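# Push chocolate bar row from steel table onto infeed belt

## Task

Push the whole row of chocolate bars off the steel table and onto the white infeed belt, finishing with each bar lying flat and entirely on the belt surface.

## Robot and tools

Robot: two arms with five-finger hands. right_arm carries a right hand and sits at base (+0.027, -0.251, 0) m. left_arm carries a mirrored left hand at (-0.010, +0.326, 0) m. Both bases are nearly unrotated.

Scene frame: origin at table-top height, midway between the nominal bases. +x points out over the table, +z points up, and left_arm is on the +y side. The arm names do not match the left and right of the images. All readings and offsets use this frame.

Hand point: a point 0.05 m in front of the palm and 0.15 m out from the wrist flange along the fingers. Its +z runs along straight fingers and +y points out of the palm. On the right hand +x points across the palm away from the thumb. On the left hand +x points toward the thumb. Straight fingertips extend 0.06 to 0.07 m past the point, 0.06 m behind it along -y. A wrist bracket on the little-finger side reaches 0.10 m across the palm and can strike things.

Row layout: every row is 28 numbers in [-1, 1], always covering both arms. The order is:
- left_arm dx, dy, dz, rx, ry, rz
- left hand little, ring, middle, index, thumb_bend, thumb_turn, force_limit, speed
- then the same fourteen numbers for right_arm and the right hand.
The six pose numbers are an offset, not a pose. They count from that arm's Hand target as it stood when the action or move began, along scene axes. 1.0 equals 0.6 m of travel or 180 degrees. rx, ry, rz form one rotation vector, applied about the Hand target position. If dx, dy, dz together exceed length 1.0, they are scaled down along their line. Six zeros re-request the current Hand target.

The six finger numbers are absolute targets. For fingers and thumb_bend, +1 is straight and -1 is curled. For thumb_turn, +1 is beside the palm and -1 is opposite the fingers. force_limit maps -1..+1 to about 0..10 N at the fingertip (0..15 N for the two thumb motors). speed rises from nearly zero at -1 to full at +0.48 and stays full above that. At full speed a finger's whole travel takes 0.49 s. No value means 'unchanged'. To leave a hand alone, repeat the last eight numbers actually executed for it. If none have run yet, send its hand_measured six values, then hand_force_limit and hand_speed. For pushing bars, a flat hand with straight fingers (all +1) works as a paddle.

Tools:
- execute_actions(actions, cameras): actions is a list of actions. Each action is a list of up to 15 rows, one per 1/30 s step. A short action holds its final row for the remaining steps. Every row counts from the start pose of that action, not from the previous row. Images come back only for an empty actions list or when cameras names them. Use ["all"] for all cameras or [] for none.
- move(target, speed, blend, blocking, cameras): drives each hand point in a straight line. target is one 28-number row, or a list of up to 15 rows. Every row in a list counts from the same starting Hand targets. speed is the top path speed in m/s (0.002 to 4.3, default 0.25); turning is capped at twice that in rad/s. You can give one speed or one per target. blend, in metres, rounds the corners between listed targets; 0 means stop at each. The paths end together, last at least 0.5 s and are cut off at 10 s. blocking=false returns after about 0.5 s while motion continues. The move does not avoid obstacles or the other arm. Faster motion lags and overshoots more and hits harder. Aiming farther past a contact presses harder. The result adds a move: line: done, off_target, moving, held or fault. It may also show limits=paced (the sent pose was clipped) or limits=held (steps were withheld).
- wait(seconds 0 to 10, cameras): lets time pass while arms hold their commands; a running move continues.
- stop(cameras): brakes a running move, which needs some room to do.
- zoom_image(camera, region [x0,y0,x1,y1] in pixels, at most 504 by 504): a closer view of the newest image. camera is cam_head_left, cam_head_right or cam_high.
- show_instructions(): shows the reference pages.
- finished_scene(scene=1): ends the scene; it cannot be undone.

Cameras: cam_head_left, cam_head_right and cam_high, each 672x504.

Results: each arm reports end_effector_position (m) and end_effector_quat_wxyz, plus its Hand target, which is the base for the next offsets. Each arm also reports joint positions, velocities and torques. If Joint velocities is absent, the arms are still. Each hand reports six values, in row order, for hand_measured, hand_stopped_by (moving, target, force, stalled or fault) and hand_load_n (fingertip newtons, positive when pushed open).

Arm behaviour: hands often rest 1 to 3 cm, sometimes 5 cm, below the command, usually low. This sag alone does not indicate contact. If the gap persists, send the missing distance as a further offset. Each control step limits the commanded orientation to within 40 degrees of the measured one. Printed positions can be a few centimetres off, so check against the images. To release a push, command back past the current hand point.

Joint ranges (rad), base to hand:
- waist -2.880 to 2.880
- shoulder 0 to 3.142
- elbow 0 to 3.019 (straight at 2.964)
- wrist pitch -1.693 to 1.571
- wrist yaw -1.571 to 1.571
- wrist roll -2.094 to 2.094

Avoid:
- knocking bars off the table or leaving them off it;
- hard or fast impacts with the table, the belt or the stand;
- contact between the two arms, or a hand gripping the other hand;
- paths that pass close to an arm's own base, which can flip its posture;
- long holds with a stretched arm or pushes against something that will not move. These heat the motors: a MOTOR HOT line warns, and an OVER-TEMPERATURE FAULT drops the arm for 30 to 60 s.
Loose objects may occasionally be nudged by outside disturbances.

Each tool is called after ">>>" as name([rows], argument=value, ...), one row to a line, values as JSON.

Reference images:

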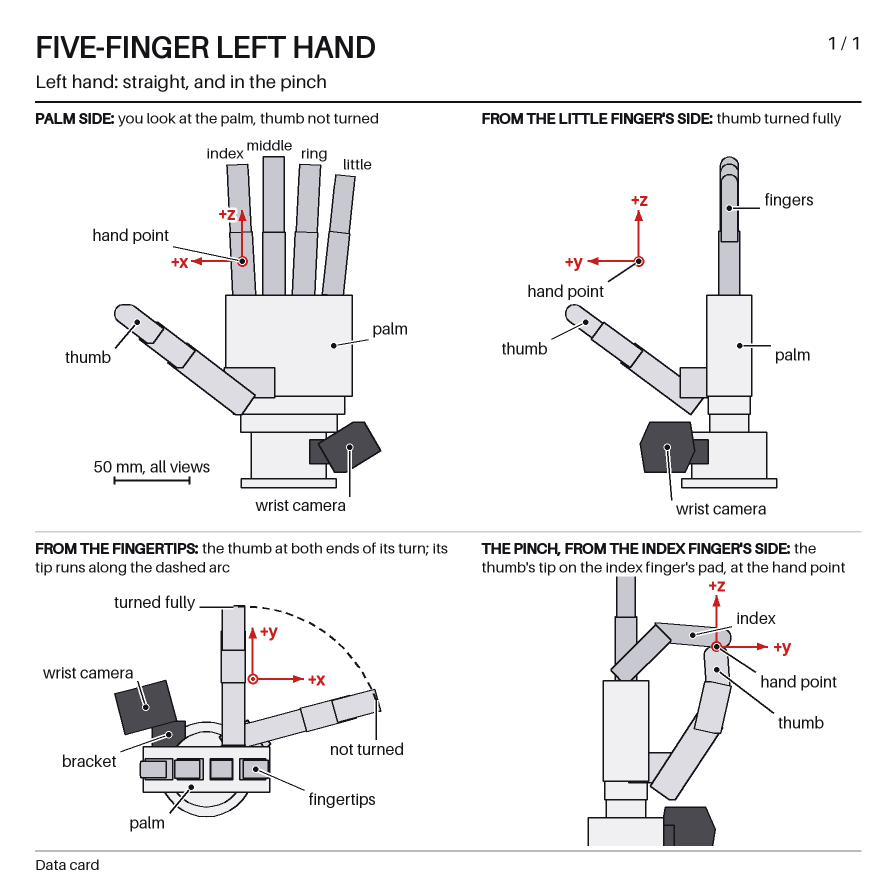

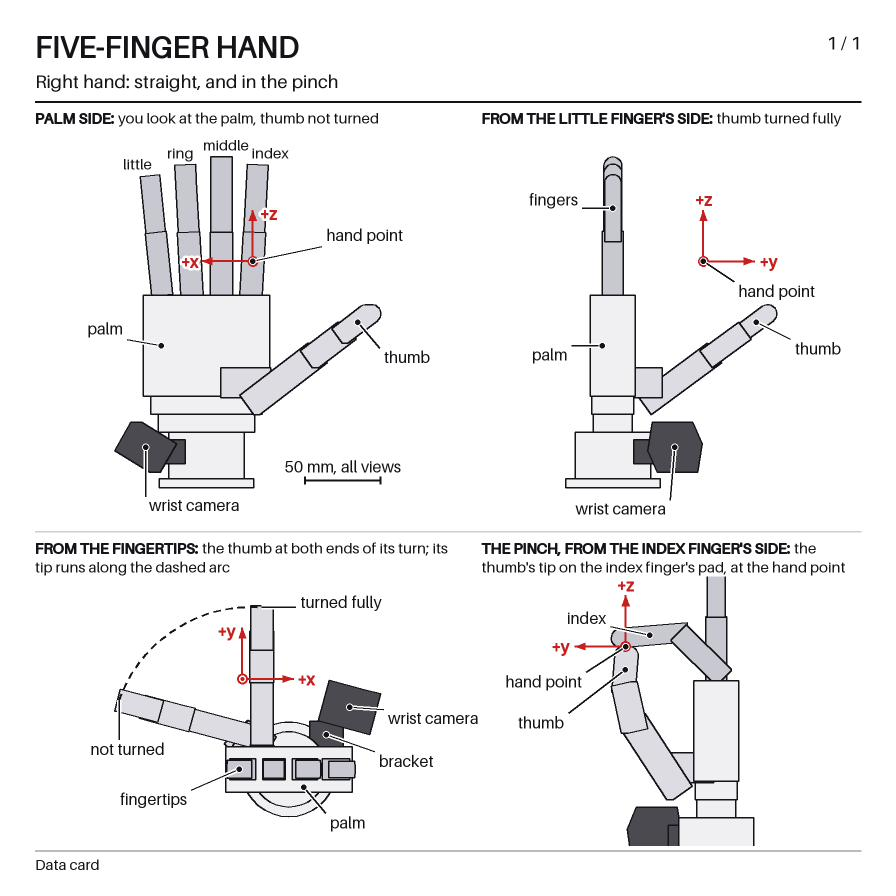

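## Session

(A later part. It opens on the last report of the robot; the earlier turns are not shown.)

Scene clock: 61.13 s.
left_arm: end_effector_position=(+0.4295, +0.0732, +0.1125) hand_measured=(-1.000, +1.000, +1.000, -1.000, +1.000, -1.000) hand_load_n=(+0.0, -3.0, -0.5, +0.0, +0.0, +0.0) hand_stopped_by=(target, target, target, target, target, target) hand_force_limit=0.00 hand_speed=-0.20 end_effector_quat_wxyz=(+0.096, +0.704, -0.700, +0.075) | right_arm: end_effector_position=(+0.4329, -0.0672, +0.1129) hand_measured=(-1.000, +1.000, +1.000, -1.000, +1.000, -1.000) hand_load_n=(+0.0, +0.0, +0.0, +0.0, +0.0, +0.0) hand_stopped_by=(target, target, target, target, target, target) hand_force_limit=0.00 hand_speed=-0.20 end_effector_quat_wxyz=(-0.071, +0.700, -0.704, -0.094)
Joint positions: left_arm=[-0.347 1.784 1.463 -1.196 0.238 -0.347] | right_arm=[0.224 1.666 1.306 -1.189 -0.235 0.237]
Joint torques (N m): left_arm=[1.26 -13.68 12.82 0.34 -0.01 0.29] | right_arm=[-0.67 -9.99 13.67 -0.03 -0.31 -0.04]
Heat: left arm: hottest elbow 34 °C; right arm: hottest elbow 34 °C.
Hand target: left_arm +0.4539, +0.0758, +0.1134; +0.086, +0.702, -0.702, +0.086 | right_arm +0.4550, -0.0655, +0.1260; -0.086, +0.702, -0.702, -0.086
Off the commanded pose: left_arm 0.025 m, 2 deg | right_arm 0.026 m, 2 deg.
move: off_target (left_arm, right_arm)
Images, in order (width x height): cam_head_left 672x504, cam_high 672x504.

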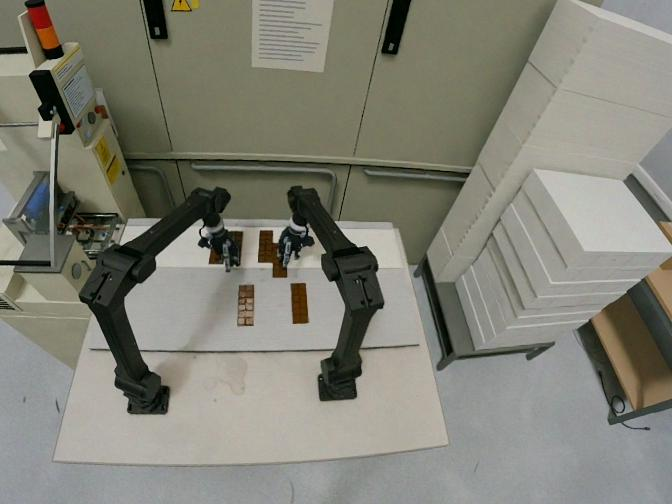

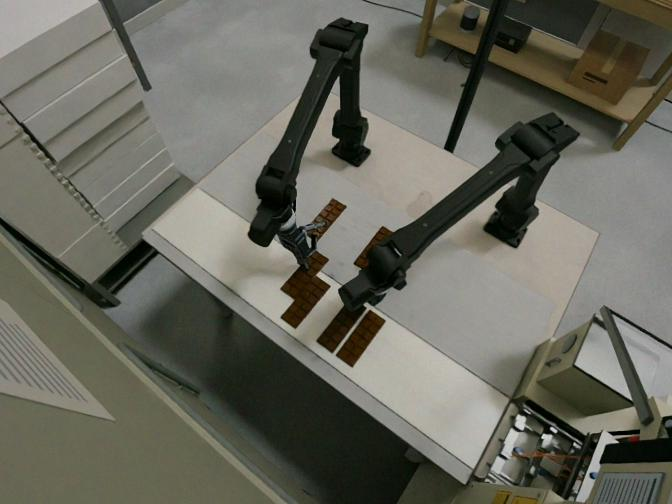

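>>> move([
  [-0.09,0,0.008,0,0,0,-1,1,1,-1,1,-1,0,-0.2,-0.01,0,0.05,0,0,0,-1,1,1,-1,1,-1,0,-0.2],
  [-0.1565,-0.01,0.1443,0,0,0,-1,1,1,-1,1,-1,0,-0.2,-0.16,0.011,0.05,0,0,0,-1,1,1,-1,1,-1,0,-0.2],
  [-0.5065,-0.1063,0.1443,0,0,0,-1,1,1,-1,1,-1,0,-0.2,-0.19,0.011,0.01,0,0,0,-1,1,1,-1,1,-1,0,-0.2],
  [-0.5232,-0.1063,0.011,0,0,0,-1,1,1,-1,1,-1,0,-0.2,-0.19,0.011,-0.0217,0,0,0,-1,1,1,-1,1,-1,0,-0.2],
], speed=[0.12,0.2,0.25,0.15], blend=[0.01,0.02,0.01,0], cameras=["cam_high","cam_head_left"])

>>> zoom_image(camera="cam_high", region=[250, 200, 410, 360])

>>> zoom_image(camera="cam_head_left", region=[180, 210, 330, 360])

Scene clock: 65.63 s.
left_arm: end_effector_position=(+0.1424, +0.0149, +0.1258) hand_measured=(-1.000, +1.000, +1.000, -1.000, +1.000, -1.000) hand_load_n=(+0.0, +0.0, +0.0, +0.0, +0.0, +0.0) hand_stopped_by=(target, target, target, target, target, target) hand_force_limit=0.00 hand_speed=-0.20 end_effector_quat_wxyz=(+0.086, +0.701, -0.703, +0.089) | right_arm: end_effector_position=(+0.3422, -0.0618, +0.1141) hand_measured=(-1.000, +1.000, +1.000, -1.000, +1.000, -1.000) hand_load_n=(+0.0, +0.5, +0.0, +0.0, +0.0, +0.0) hand_stopped_by=(target, target, target, target, target, target) hand_force_limit=0.00 hand_speed=-0.20 end_effector_quat_wxyz=(-0.082, +0.701, -0.702, -0.089)
Joint positions: left_arm=[-0.844 1.184 0.844 -1.044 0.164 -0.844] | right_arm=[0.288 1.432 1.038 -1.115 -0.235 0.301]
Joint torques (N m): left_arm=[-0.97 -6.53 8.09 0.94 0.13 -0.1] | right_arm=[0.67 -8.41 7.71 1.09 -0.14 0.12]
Heat: left arm: hottest elbow 34 °C; right arm: hottest elbow 34 °C.
Hand target: left_arm +0.1398, +0.0121, +0.1199; +0.086, +0.702, -0.702, +0.086 | right_arm +0.3411, -0.0589, +0.1130; -0.086, +0.702, -0.702, -0.086
Off the commanded pose: left_arm 0.007 m, 0 deg | right_arm 0.003 m, 1 deg.
move: done
Images, in order (width x height): cam_head_left 672x504, cam_high 672x504.

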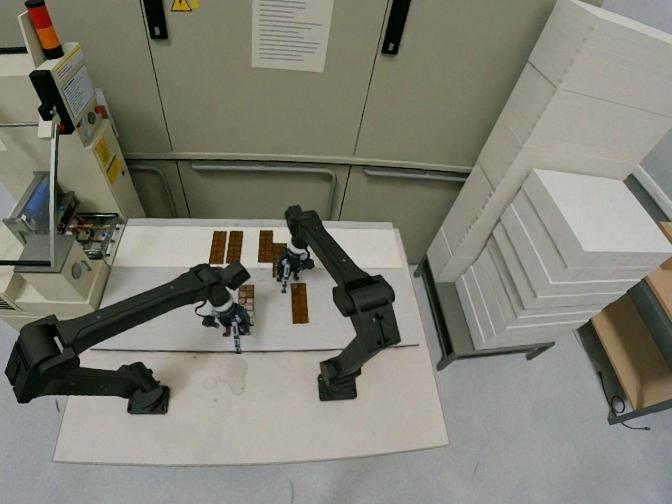

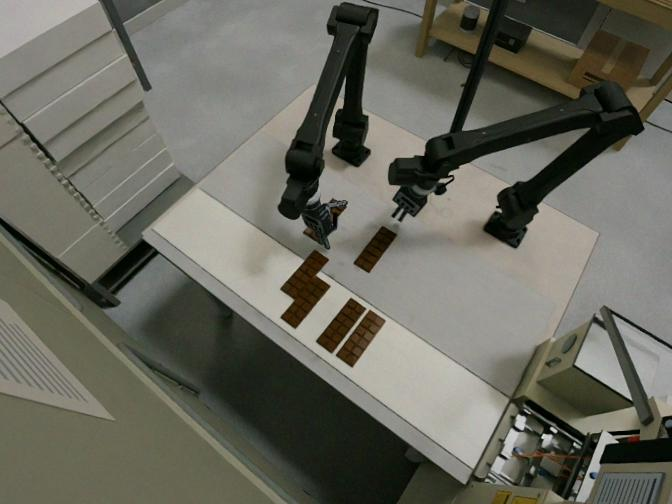

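Scaled by 3.150 from the camera's 672x504 image, which has a finer 960x720 frame.

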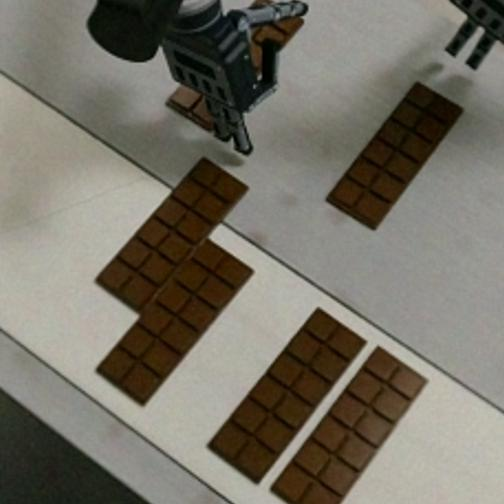

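Scaled by 3.360 from the camera's 672x504 image, which has a finer 960x720 frame.

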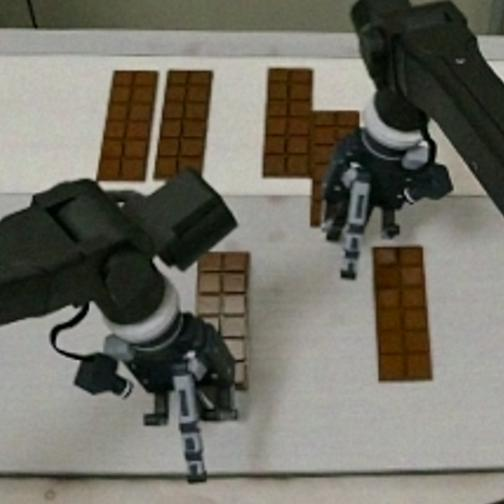

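>>> zoom_image(camera="cam_high", region=[295, 215, 345, 275])

>>> zoom_image(camera="cam_high", region=[350, 180, 430, 260])

>>> zoom_image(camera="cam_head_left", region=[260, 220, 320, 300])

Scaled by 8.400 from the camera's 672x504 image, which has a finer 960x720 frame.

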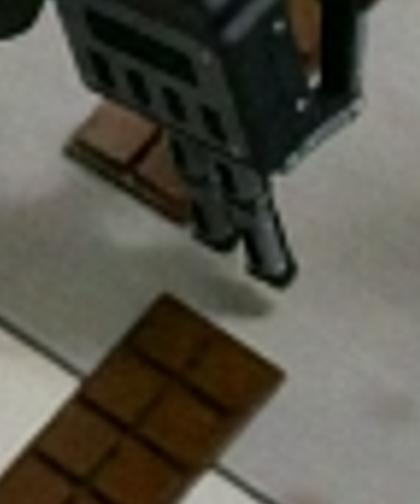

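Scaled by 6.300 from the camera's 672x504 image, which has a finer 960x720 frame.

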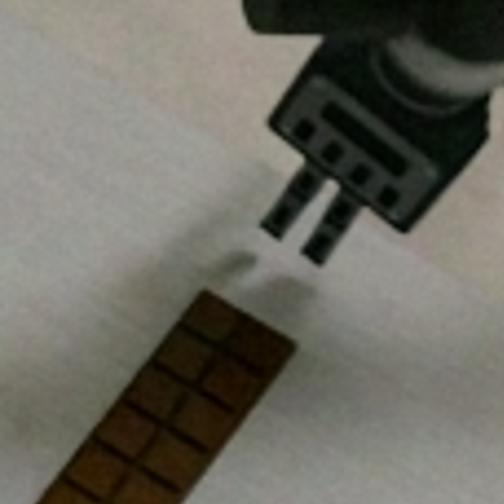

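Scaled by 6.300 from the camera's 672x504 image, which has a finer 960x720 frame.

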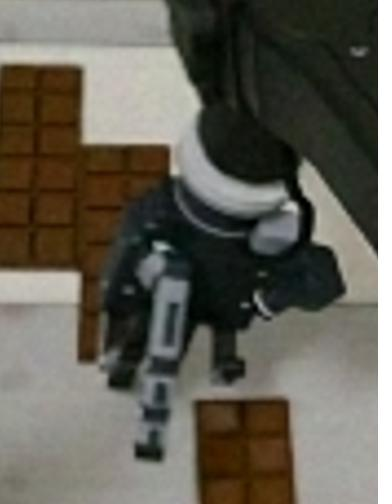

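>>> move([
  [0,0,-0.0332,0,0,0,-1,1,1,-1,1,-1,0,-0.2,0,0.01,-0.0117,0,0,0,-1,1,1,-1,1,-1,0,-0.2],
  [0,0,-0.0332,0,0,0,-1,1,1,-1,1,-1,0,-0.2,0.048,0.01,-0.008,0,0,0,-1,1,1,-1,1,-1,0,-0.2],
  [0,0,-0.0332,0,0,0,-1,1,1,-1,1,-1,0,-0.2,0.1,0.01,0.01,0,0,0,-1,1,1,-1,1,-1,0,-0.2],
  [0,0,-0.0332,0,0,0,-1,1,1,-1,1,-1,0,-0.2,0.14,0.01,0.0133,0,0,0,-1,1,1,-1,1,-1,0,-0.2],
], speed=[0.06,0.06,0.08,0.08], blend=[0,0.01,0.02,0], cameras=["cam_high","cam_head_left"])

>>> zoom_image(camera="cam_high", region=[250, 200, 410, 360])

>>> zoom_image(camera="cam_head_left", region=[180, 210, 330, 360])

Scene clock: 69.47 s.
left_arm: end_effector_position=(+0.1429, +0.0143, +0.1068) hand_measured=(-1.000, +1.000, +1.000, -1.000, +1.000, -1.000) hand_load_n=(+0.0, +0.0, +0.0, +0.0, -0.5, +0.0) hand_stopped_by=(target, target, target, target, target, target) hand_force_limit=0.00 hand_speed=-0.20 end_effector_quat_wxyz=(+0.087, +0.701, -0.703, +0.090) | right_arm: end_effector_position=(+0.4018, -0.0554, +0.1072) hand_measured=(-1.000, +1.000, +1.000, -1.000, +1.000, -1.000) hand_load_n=(+0.5, +0.0, +0.0, +0.0, +0.0, +0.0) hand_stopped_by=(target, target, target, target, target, target) hand_force_limit=0.00 hand_speed=-0.20 end_effector_quat_wxyz=(-0.071, +0.700, -0.704, -0.096)
Joint positions: left_arm=[-0.844 1.206 0.807 -0.983 0.164 -0.844] | right_arm=[0.264 1.605 1.213 -1.149 -0.236 0.278]
Joint torques (N m): left_arm=[-1.08 -6.59 7.83 0.94 0.14 -0.08] | right_arm=[-0.73 -9.05 13.61 0.01 -0.18 0]
Heat: left arm: hottest elbow 34 °C; right arm: hottest elbow 34 °C.
Hand target: left_arm +0.1398, +0.0121, +0.1000; +0.086, +0.702, -0.702, +0.086 | right_arm +0.4249, -0.0529, +0.1209; -0.086, +0.702, -0.702, -0.086
Off the commanded pose: left_arm 0.008 m, 0 deg | right_arm 0.027 m, 2 deg.
move: off_target (right_arm); blend cut to 0.012 m at target 3
Images, in order (width x height): cam_head_left 672x504, cam_high 672x504.

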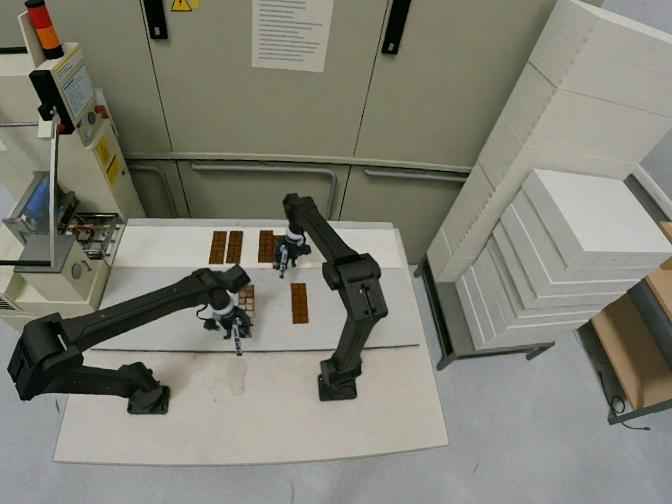

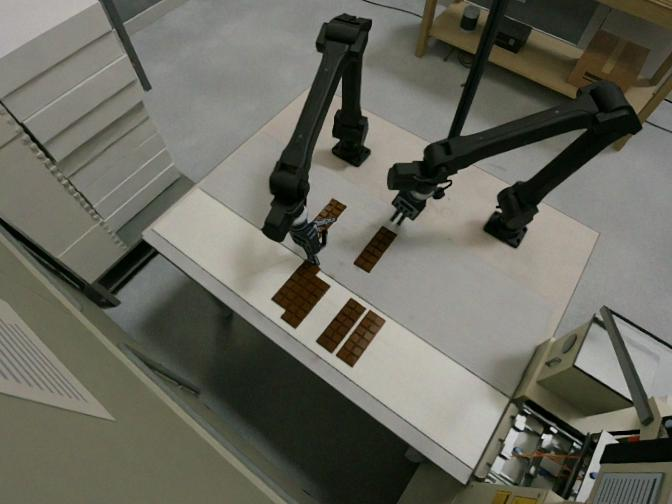

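Scaled by 3.150 from the camera's 672x504 image, which has a finer 960x720 frame.

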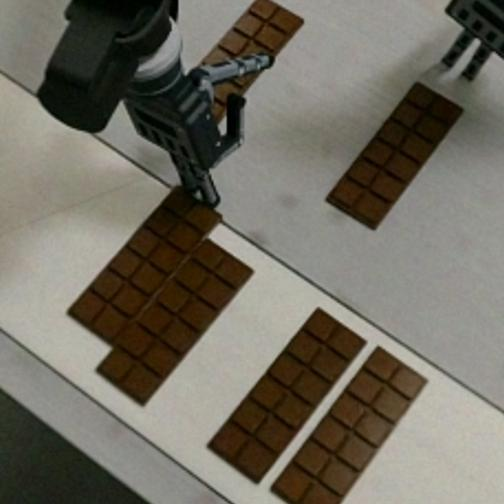

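Scaled by 3.360 from the camera's 672x504 image, which has a finer 960x720 frame.

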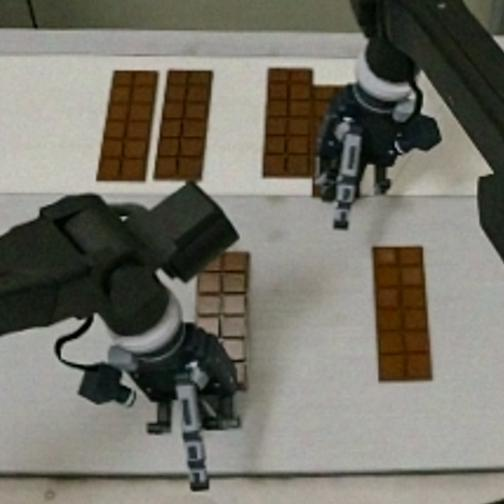

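>>> move([
  [0.08,0,0.01,0,0,0,-1,1,1,-1,1,-1,0,-0.2,0.05,-0.003,0.001,0,0,0,-1,1,1,-1,1,-1,0,-0.2],
], speed=0.06, cameras=["cam_high","cam_head_left"])

>>> zoom_image(camera="cam_high", region=[250, 200, 410, 360])

>>> zoom_image(camera="cam_head_left", region=[180, 210, 330, 360])

Scene clock: 71.33 s.
left_arm: end_effector_position=(+0.1657, +0.0156, +0.1063) hand_measured=(-1.000, +1.000, +1.000, -1.000, +1.000, -1.000) hand_load_n=(+0.0, -5.5, -0.5, +0.0, +0.0, +0.0) hand_stopped_by=(target, target, target, target, target, target) hand_force_limit=0.00 hand_speed=-0.20 end_effector_quat_wxyz=(+0.099, +0.701, -0.702, +0.079) | right_arm: end_effector_position=(+0.4319, -0.0565, +0.1083) hand_measured=(-1.000, +1.000, +1.000, -1.000, +1.000, -1.000) hand_load_n=(+0.0, +0.0, -0.5, +0.0, +0.0, +0.0) hand_stopped_by=(target, target, target, target, target, target) hand_force_limit=0.00 hand_speed=-0.20 end_effector_quat_wxyz=(-0.070, +0.700, -0.704, -0.095)
Joint positions: left_arm=[-0.777 1.269 0.853 -0.998 0.202 -0.779] | right_arm=[0.246 1.675 1.305 -1.176 -0.236 0.258]
Joint torques (N m): left_arm=[1.67 -5.6 11.48 0.61 -0.71 0.31] | right_arm=[-0.79 -10.05 13.75 -0.01 -0.23 -0.02]
Heat: left arm: hottest elbow 34 °C; right arm: hottest elbow 34 °C.
Hand target: left_arm +0.1879, +0.0120, +0.1061; +0.086, +0.702, -0.702, +0.086 | right_arm +0.4549, -0.0547, +0.1214; -0.086, +0.702, -0.702, -0.086
Off the commanded pose: left_arm 0.022 m, 2 deg | right_arm 0.027 m, 2 deg.
move: off_target (left_arm, right_arm)
Images, in order (width x height): cam_head_left 672x504, cam_high 672x504.

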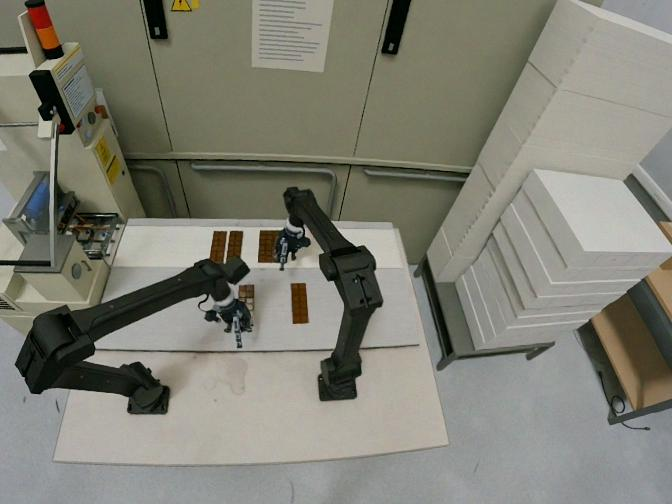

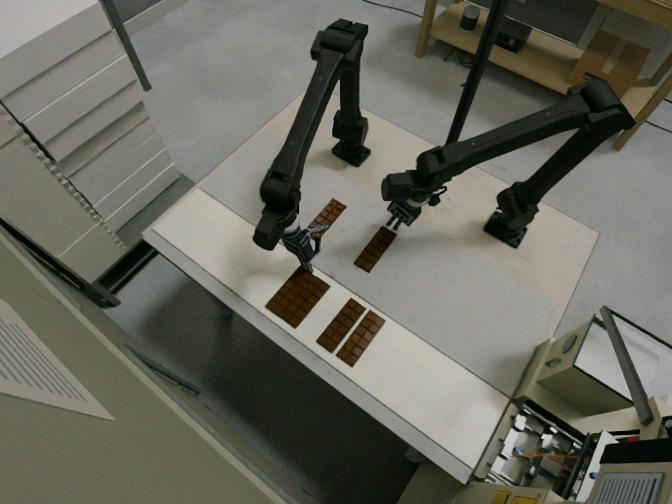

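Scaled by 3.150 from the camera's 672x504 image, which has a finer 960x720 frame.

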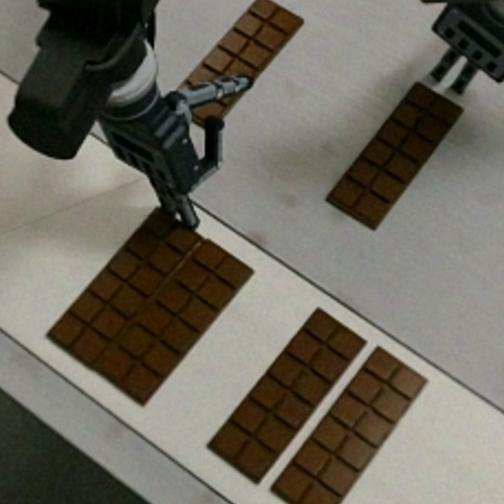

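Scaled by 3.360 from the camera's 672x504 image, which has a finer 960x720 frame.

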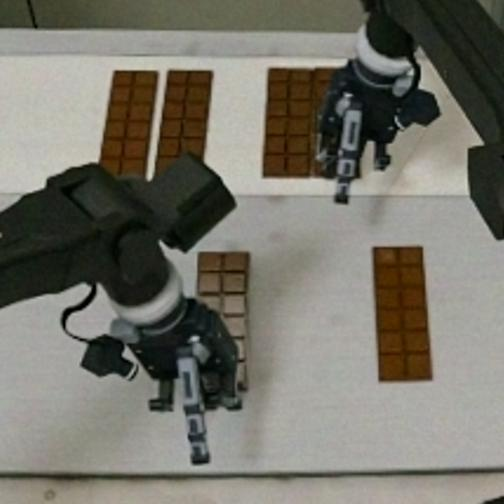

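>>> move([
  [0.035,0.004,0.002,0,0,0,-1,1,1,-1,1,-1,0,-0.2,-0.0748,-0.002,0.006,0,0,0,-1,1,1,-1,1,-1,0,-0.2],
  [0.09,0.005,0.006,0,0,0,-1,1,1,-1,1,-1,0,-0.2,-0.1248,-0.0922,0.131,0,0,0,-1,1,1,-1,1,-1,0,-0.2],
  [0.19,0.005,0.008,0,0,0,-1,1,1,-1,1,-1,0,-0.2,-0.5082,-0.1205,0.131,0,0,0,-1,1,1,-1,1,-1,0,-0.2],
  [0.25,0.005,0.009,0,0,0,-1,1,1,-1,1,-1,0,-0.2,-0.5248,-0.1205,-0.0023,0,0,0,-1,1,1,-1,1,-1,0,-0.2],
], speed=[0.12,0.18,0.25,0.15], blend=[0.01,0.03,0.02,0], cameras=["cam_high","cam_head_left"])

>>> zoom_image(camera="cam_high", region=[290, 150, 410, 280])

>>> zoom_image(camera="cam_head_left", region=[190, 210, 340, 360])

Scene clock: 75.07 s.
left_arm: end_effector_position=(+0.3142, +0.0163, +0.1100) hand_measured=(-1.000, +1.000, +1.000, -1.000, +1.000, -1.000) hand_load_n=(+0.0, -3.5, +0.0, +0.0, -0.5, +0.0) hand_stopped_by=(target, target, target, target, target, target) hand_force_limit=0.00 hand_speed=-0.20 end_effector_quat_wxyz=(+0.094, +0.702, -0.701, +0.077) | right_arm: end_effector_position=(+0.1401, -0.1286, +0.1228) hand_measured=(-1.000, +1.000, +1.000, -1.000, +1.000, -1.000) hand_load_n=(+0.0, +0.0, +0.0, +0.0, +0.0, +0.0) hand_stopped_by=(target, target, target, target, target, target) hand_force_limit=0.00 hand_speed=-0.20 end_effector_quat_wxyz=(-0.082, +0.702, -0.702, -0.089)
Joint positions: left_arm=[-0.551 1.578 1.187 -1.074 0.221 -0.552] | right_arm=[0.257 0.785 0.603 -1.335 -0.237 0.268]
Joint torques (N m): left_arm=[1.38 -10.7 12.36 0.39 -0.13 0.27] | right_arm=[0.56 -0.56 8.17 1.1 -0.17 0.13]
Heat: left arm: hottest elbow 35 °C; right arm: hottest elbow 34 °C.
Hand target: left_arm +0.3379, +0.0150, +0.1116; +0.086, +0.702, -0.702, +0.086 | right_arm +0.1400, -0.1270, +0.1200; -0.086, +0.702, -0.702, -0.086
Off the commanded pose: left_arm 0.024 m, 1 deg | right_arm 0.003 m, 1 deg.
move: off_target (left_arm)
Images, in order (width x height): cam_head_left 672x504, cam_high 672x504.

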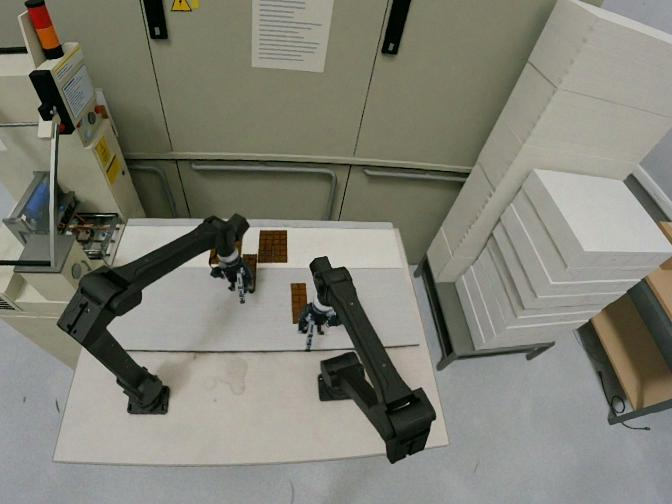

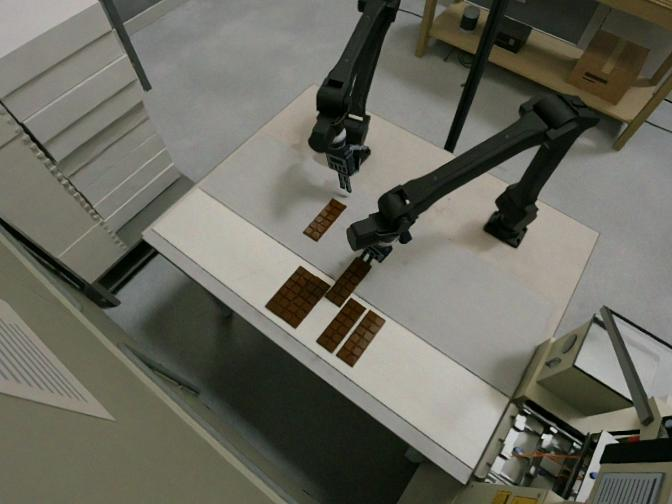

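Scaled by 3.877 from the camera's 672x504 image, which has a finer 960x720 frame.

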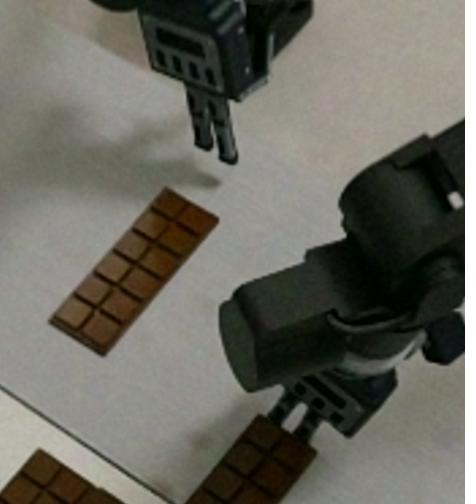

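Scaled by 3.360 from the camera's 672x504 image, which has a finer 960x720 frame.

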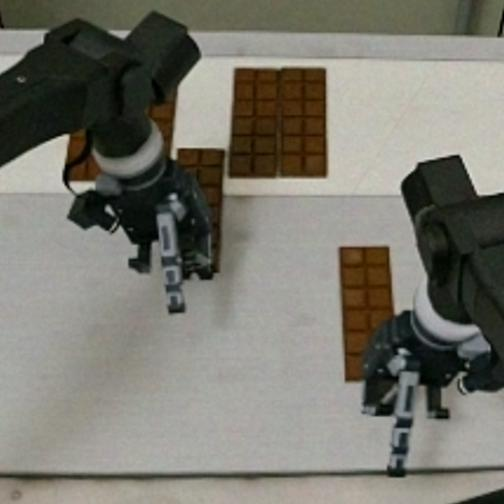

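>>> move([
  [0.1,0,0.002,0,0,0,-1,1,1,-1,1,-1,0,-0.2,0,0.005,-0.035,0,0,0,-1,1,1,-1,1,-1,0,-0.2],
], speed=0.08, cameras=["cam_high","cam_head_left"])

>>> zoom_image(camera="cam_high", region=[290, 150, 370, 230])

>>> zoom_image(camera="cam_head_left", region=[190, 210, 340, 360])

>>> zoom_image(camera="cam_head_left", region=[280, 280, 340, 340])

Scene clock: 77.53 s.
left_arm: end_effector_position=(+0.3750, +0.0152, +0.1119) hand_measured=(-1.000, +1.000, +1.000, -1.000, +1.000, -1.000) hand_load_n=(+0.0, -3.0, +0.0, +0.0, +0.0, -0.5) hand_stopped_by=(target, target, target, target, target, target) hand_force_limit=0.00 hand_speed=-0.20 end_effector_quat_wxyz=(+0.093, +0.703, -0.700, +0.078) | right_arm: end_effector_position=(+0.1404, -0.1253, +0.1040) hand_measured=(-1.000, +1.000, +1.000, -1.000, +1.000, -1.000) hand_load_n=(+0.0, +0.0, +0.0, +0.0, -0.5, +0.0) hand_stopped_by=(target, target, target, target, target, target) hand_force_limit=0.00 hand_speed=-0.20 end_effector_quat_wxyz=(-0.090, +0.702, -0.701, -0.085)
Joint positions: left_arm=[-0.492 1.708 1.358 -1.127 0.225 -0.494] | right_arm=[0.273 0.785 0.554 -1.264 -0.237 0.285]
Joint torques (N m): left_arm=[1.2 -13.27 12.63 0.25 -0.01 0.24] | right_arm=[0.73 0.91 8.16 1.13 -0.12 0.14]
Heat: left arm: hottest elbow 35 °C; right arm: hottest elbow 34 °C.
Hand target: left_arm +0.3978, +0.0151, +0.1127; +0.086, +0.702, -0.702, +0.086 | right_arm +0.1401, -0.1240, +0.0990; -0.086, +0.702, -0.702, -0.086
Off the commanded pose: left_arm 0.023 m, 1 deg | right_arm 0.005 m, 0 deg.
move: off_target (left_arm)
Images, in order (width x height): cam_head_left 672x504, cam_high 672x504.

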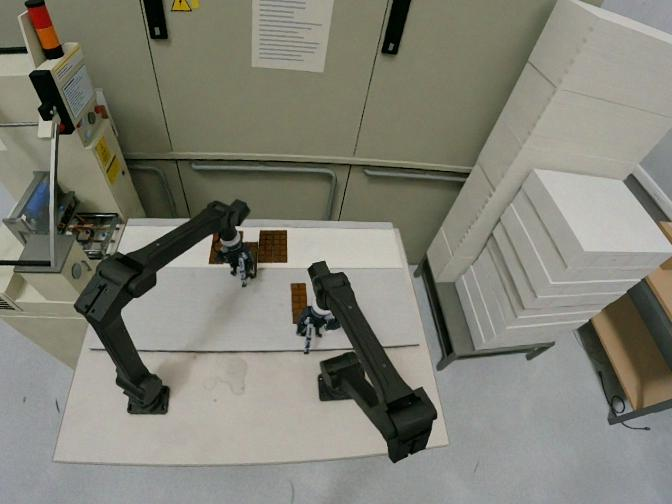

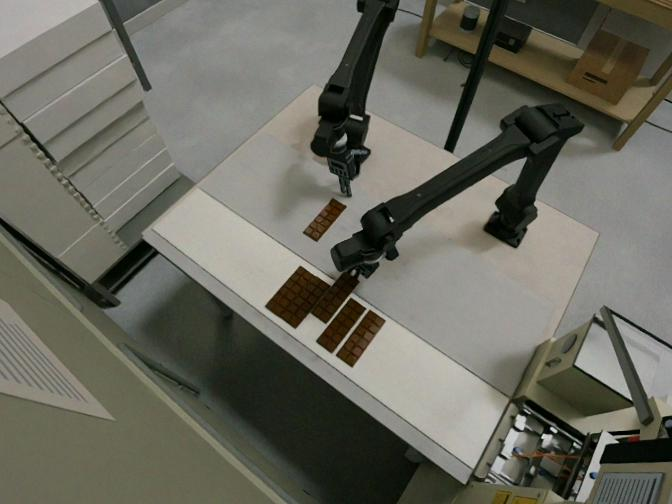

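Scaled by 6.300 from the camera's 672x504 image, which has a finer 960x720 frame.

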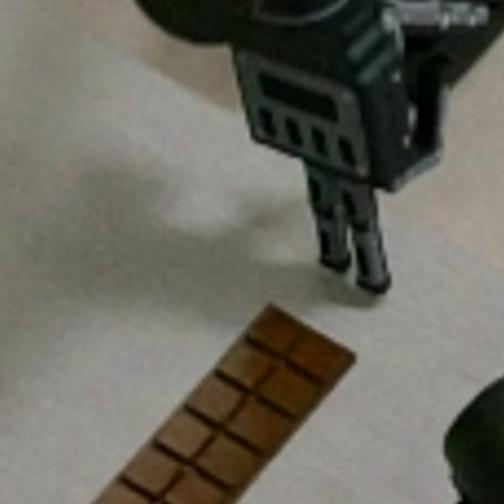

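Scaled by 3.360 from the camera's 672x504 image, which has a finer 960x720 frame.

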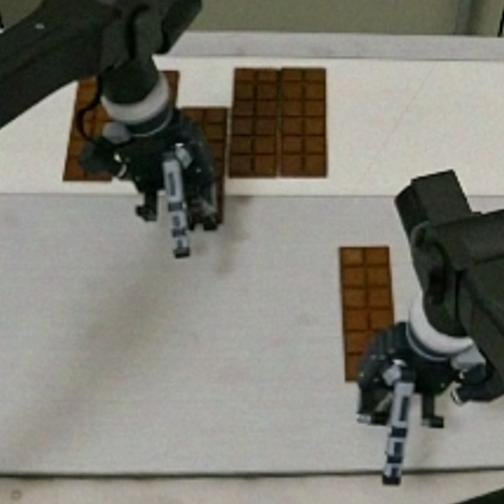

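Scaled by 8.400 from the camera's 672x504 image, which has a finer 960x720 frame.

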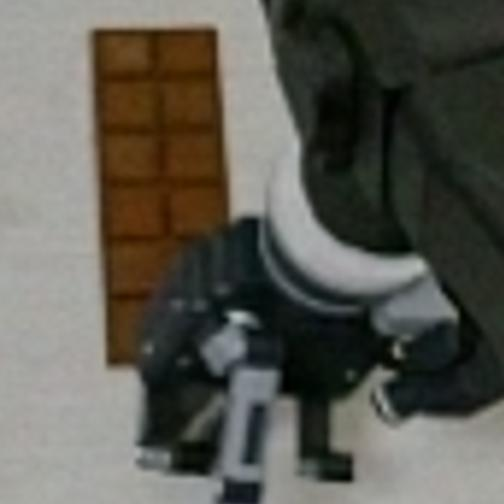

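>>> move([
  [0.03,0,0.001,0,0,0,-1,1,1,-1,1,-1,0,-0.2,0.08,0.004,0.018,0,0,0,-1,1,1,-1,1,-1,0,-0.2],
  [0.089,0,0.0015,0,0,0,-1,1,1,-1,1,-1,0,-0.2,0.22,0.009,0.031,0,0,0,-1,1,1,-1,1,-1,0,-0.2],
  [0.089,0,0.0015,0,0,0,-1,1,1,-1,1,-1,0,-0.2,0.34,0.01,0.036,0,0,0,-1,1,1,-1,1,-1,0,-0.2],
  [0.089,0,0.0015,0,0,0,-1,1,1,-1,1,-1,0,-0.2,0.44,0.01,0.0375,0,0,0,-1,1,1,-1,1,-1,0,-0.2],
], speed=0.08, blend=[0.02,0.02,0.02,0], cameras=["cam_high","cam_head_left"])

>>> zoom_image(camera="cam_high", region=[230, 190, 400, 370])

>>> zoom_image(camera="cam_head_left", region=[190, 210, 340, 360])

Scene clock: 82.07 s.
left_arm: end_effector_position=(+0.4267, +0.0136, +0.1134) hand_measured=(-1.000, +1.000, +1.000, -1.000, +1.000, -1.000) hand_load_n=(+0.0, -2.5, -0.5, +0.0, -0.5, +0.0) hand_stopped_by=(target, target, target, target, target, target) hand_force_limit=0.00 hand_speed=-0.20 end_effector_quat_wxyz=(+0.095, +0.703, -0.701, +0.075) | right_arm: end_effector_position=(+0.3794, -0.1177, +0.1087) hand_measured=(-1.000, +1.000, +1.000, -1.000, +1.000, -1.000) hand_load_n=(+0.0, -0.5, -0.5, +0.0, +0.0, +0.0) hand_stopped_by=(target, target, target, target, target, target) hand_force_limit=0.00 hand_speed=-0.20 end_effector_quat_wxyz=(-0.070, +0.699, -0.704, -0.099)
Joint positions: left_arm=[-0.451 1.829 1.529 -1.192 0.23 -0.451] | right_arm=[0.133 1.528 1.123 -1.173 -0.243 0.143]
Joint torques (N m): left_arm=[1.26 -14.8 13.01 0.31 -0.01 0.26] | right_arm=[-0.73 -7.82 13.53 0.13 -0.17 -0.02]
Heat: left arm: hottest elbow 35 °C; right arm: hottest elbow 34 °C.
Hand target: left_arm +0.4512, +0.0150, +0.1137; +0.086, +0.702, -0.702, +0.086 | right_arm +0.4042, -0.1179, +0.1216; -0.086, +0.702, -0.702, -0.086
Off the commanded pose: left_arm 0.025 m, 2 deg | right_arm 0.028 m, 2 deg.
move: off_target (left_arm, right_arm)
Images, in order (width x height): cam_head_left 672x504, cam_high 672x504.

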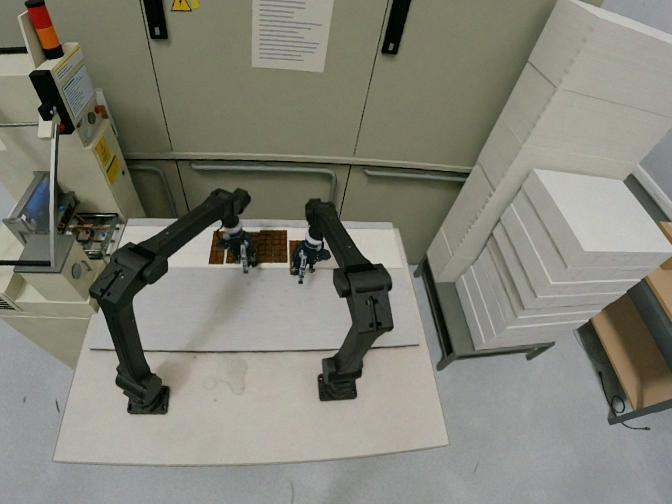

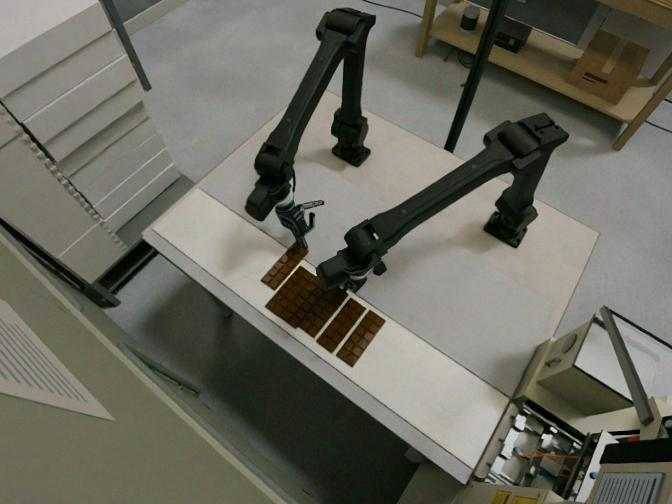

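Scaled by 2.800 from the camera's 672x504 image, which has a finer 960x720 frame.

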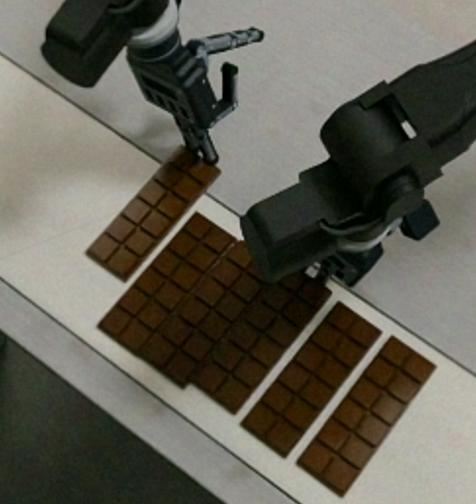

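Scaled by 3.360 from the camera's 672x504 image, which has a finer 960x720 frame.

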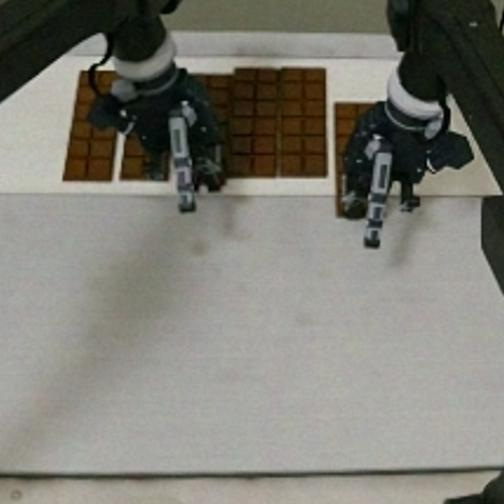

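>>> move([
  [-0.09,0,0.006,0,0,0,-1,1,1,-1,1,-1,0,-0.2,0.05,0,0,0,0,0,-1,1,1,-1,1,-1,0,-0.2],
  [-0.16,0.03,0.13,0,0,0,-1,1,1,-1,1,-1,0,-0.2,0.085,0,0,0,0,0,-1,1,1,-1,1,-1,0,-0.2],
], speed=[0.1,0.12], blend=[0.01,0], cameras=["cam_high","cam_head_left"])

>>> zoom_image(camera="cam_high", region=[230, 190, 400, 370])

>>> zoom_image(camera="cam_head_left", region=[190, 210, 340, 360])

Scene clock: 84.30 s.
left_arm: end_effector_position=(+0.3630, +0.0355, +0.1925) hand_measured=(-1.000, +1.000, +1.000, -1.000, +1.000, -1.000) hand_load_n=(+0.0, +0.0, +0.0, +0.0, +0.0, +0.0) hand_stopped_by=(target, target, target, target, target, target) hand_force_limit=0.00 hand_speed=-0.20 end_effector_quat_wxyz=(+0.084, +0.700, -0.703, +0.095) | right_arm: end_effector_position=(+0.4319, -0.1168, +0.1089) hand_measured=(-1.000, +1.000, +1.000, -1.000, +1.000, -1.000) hand_load_n=(+0.0, +0.0, +0.0, +0.0, +0.0, +0.0) hand_stopped_by=(target, target, target, target, target, target) hand_force_limit=0.00 hand_speed=-0.20 end_effector_quat_wxyz=(-0.072, +0.700, -0.704, -0.098)
Joint positions: left_arm=[-0.469 1.581 1.42 -1.282 0.22 -0.466] | right_arm=[0.121 1.654 1.277 -1.2 -0.243 0.129]
Joint torques (N m): left_arm=[-1.03 -14.15 8.49 -0.16 0.17 -0.08] | right_arm=[-0.79 -9.64 13.64 -0.08 -0.19 -0.03]
Heat: left arm: hottest elbow 35 °C; right arm: hottest elbow 35 °C.
Hand target: left_arm +0.3554, +0.0331, +0.1917; +0.086, +0.702, -0.702, +0.086 | right_arm +0.4551, -0.1180, +0.1217; -0.086, +0.702, -0.702, -0.086
Off the commanded pose: left_arm 0.008 m, 1 deg | right_arm 0.027 m, 2 deg.
move: off_target (right_arm)
Images, in order (width x height): cam_head_left 672x504, cam_high 672x504.

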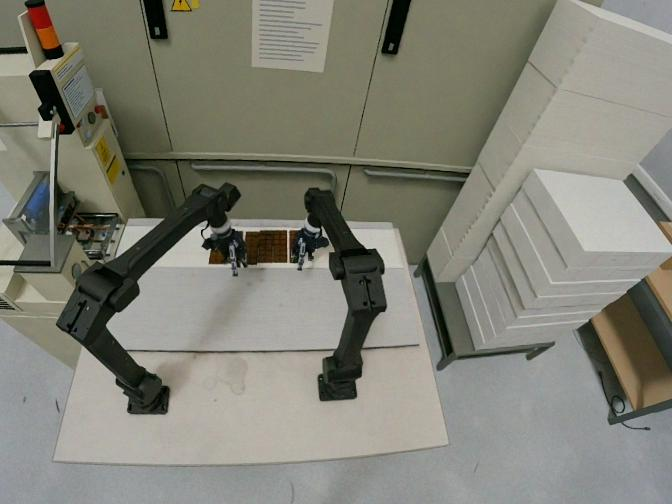

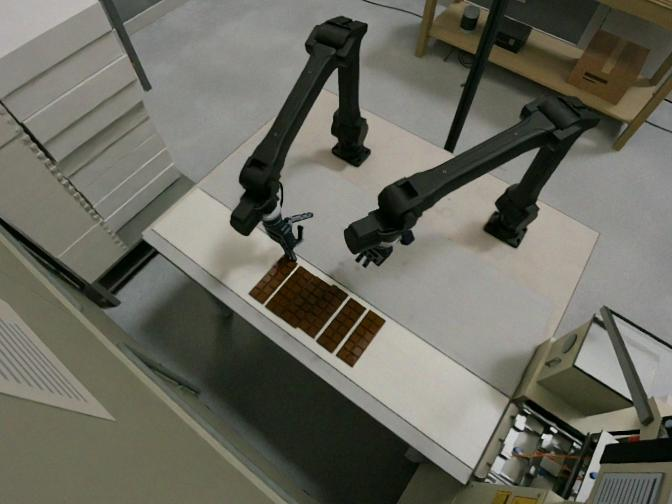

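Scaled by 2.800 from the camera's 672x504 image, which has a finer 960x720 frame.

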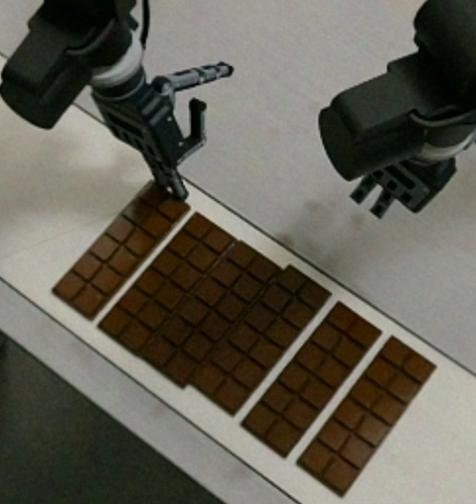

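Scaled by 3.360 from the camera's 672x504 image, which has a finer 960x720 frame.

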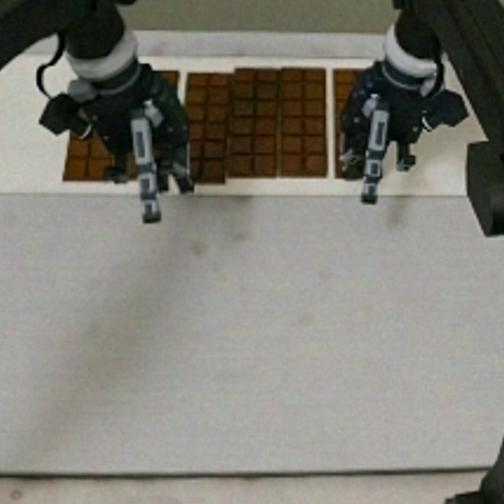

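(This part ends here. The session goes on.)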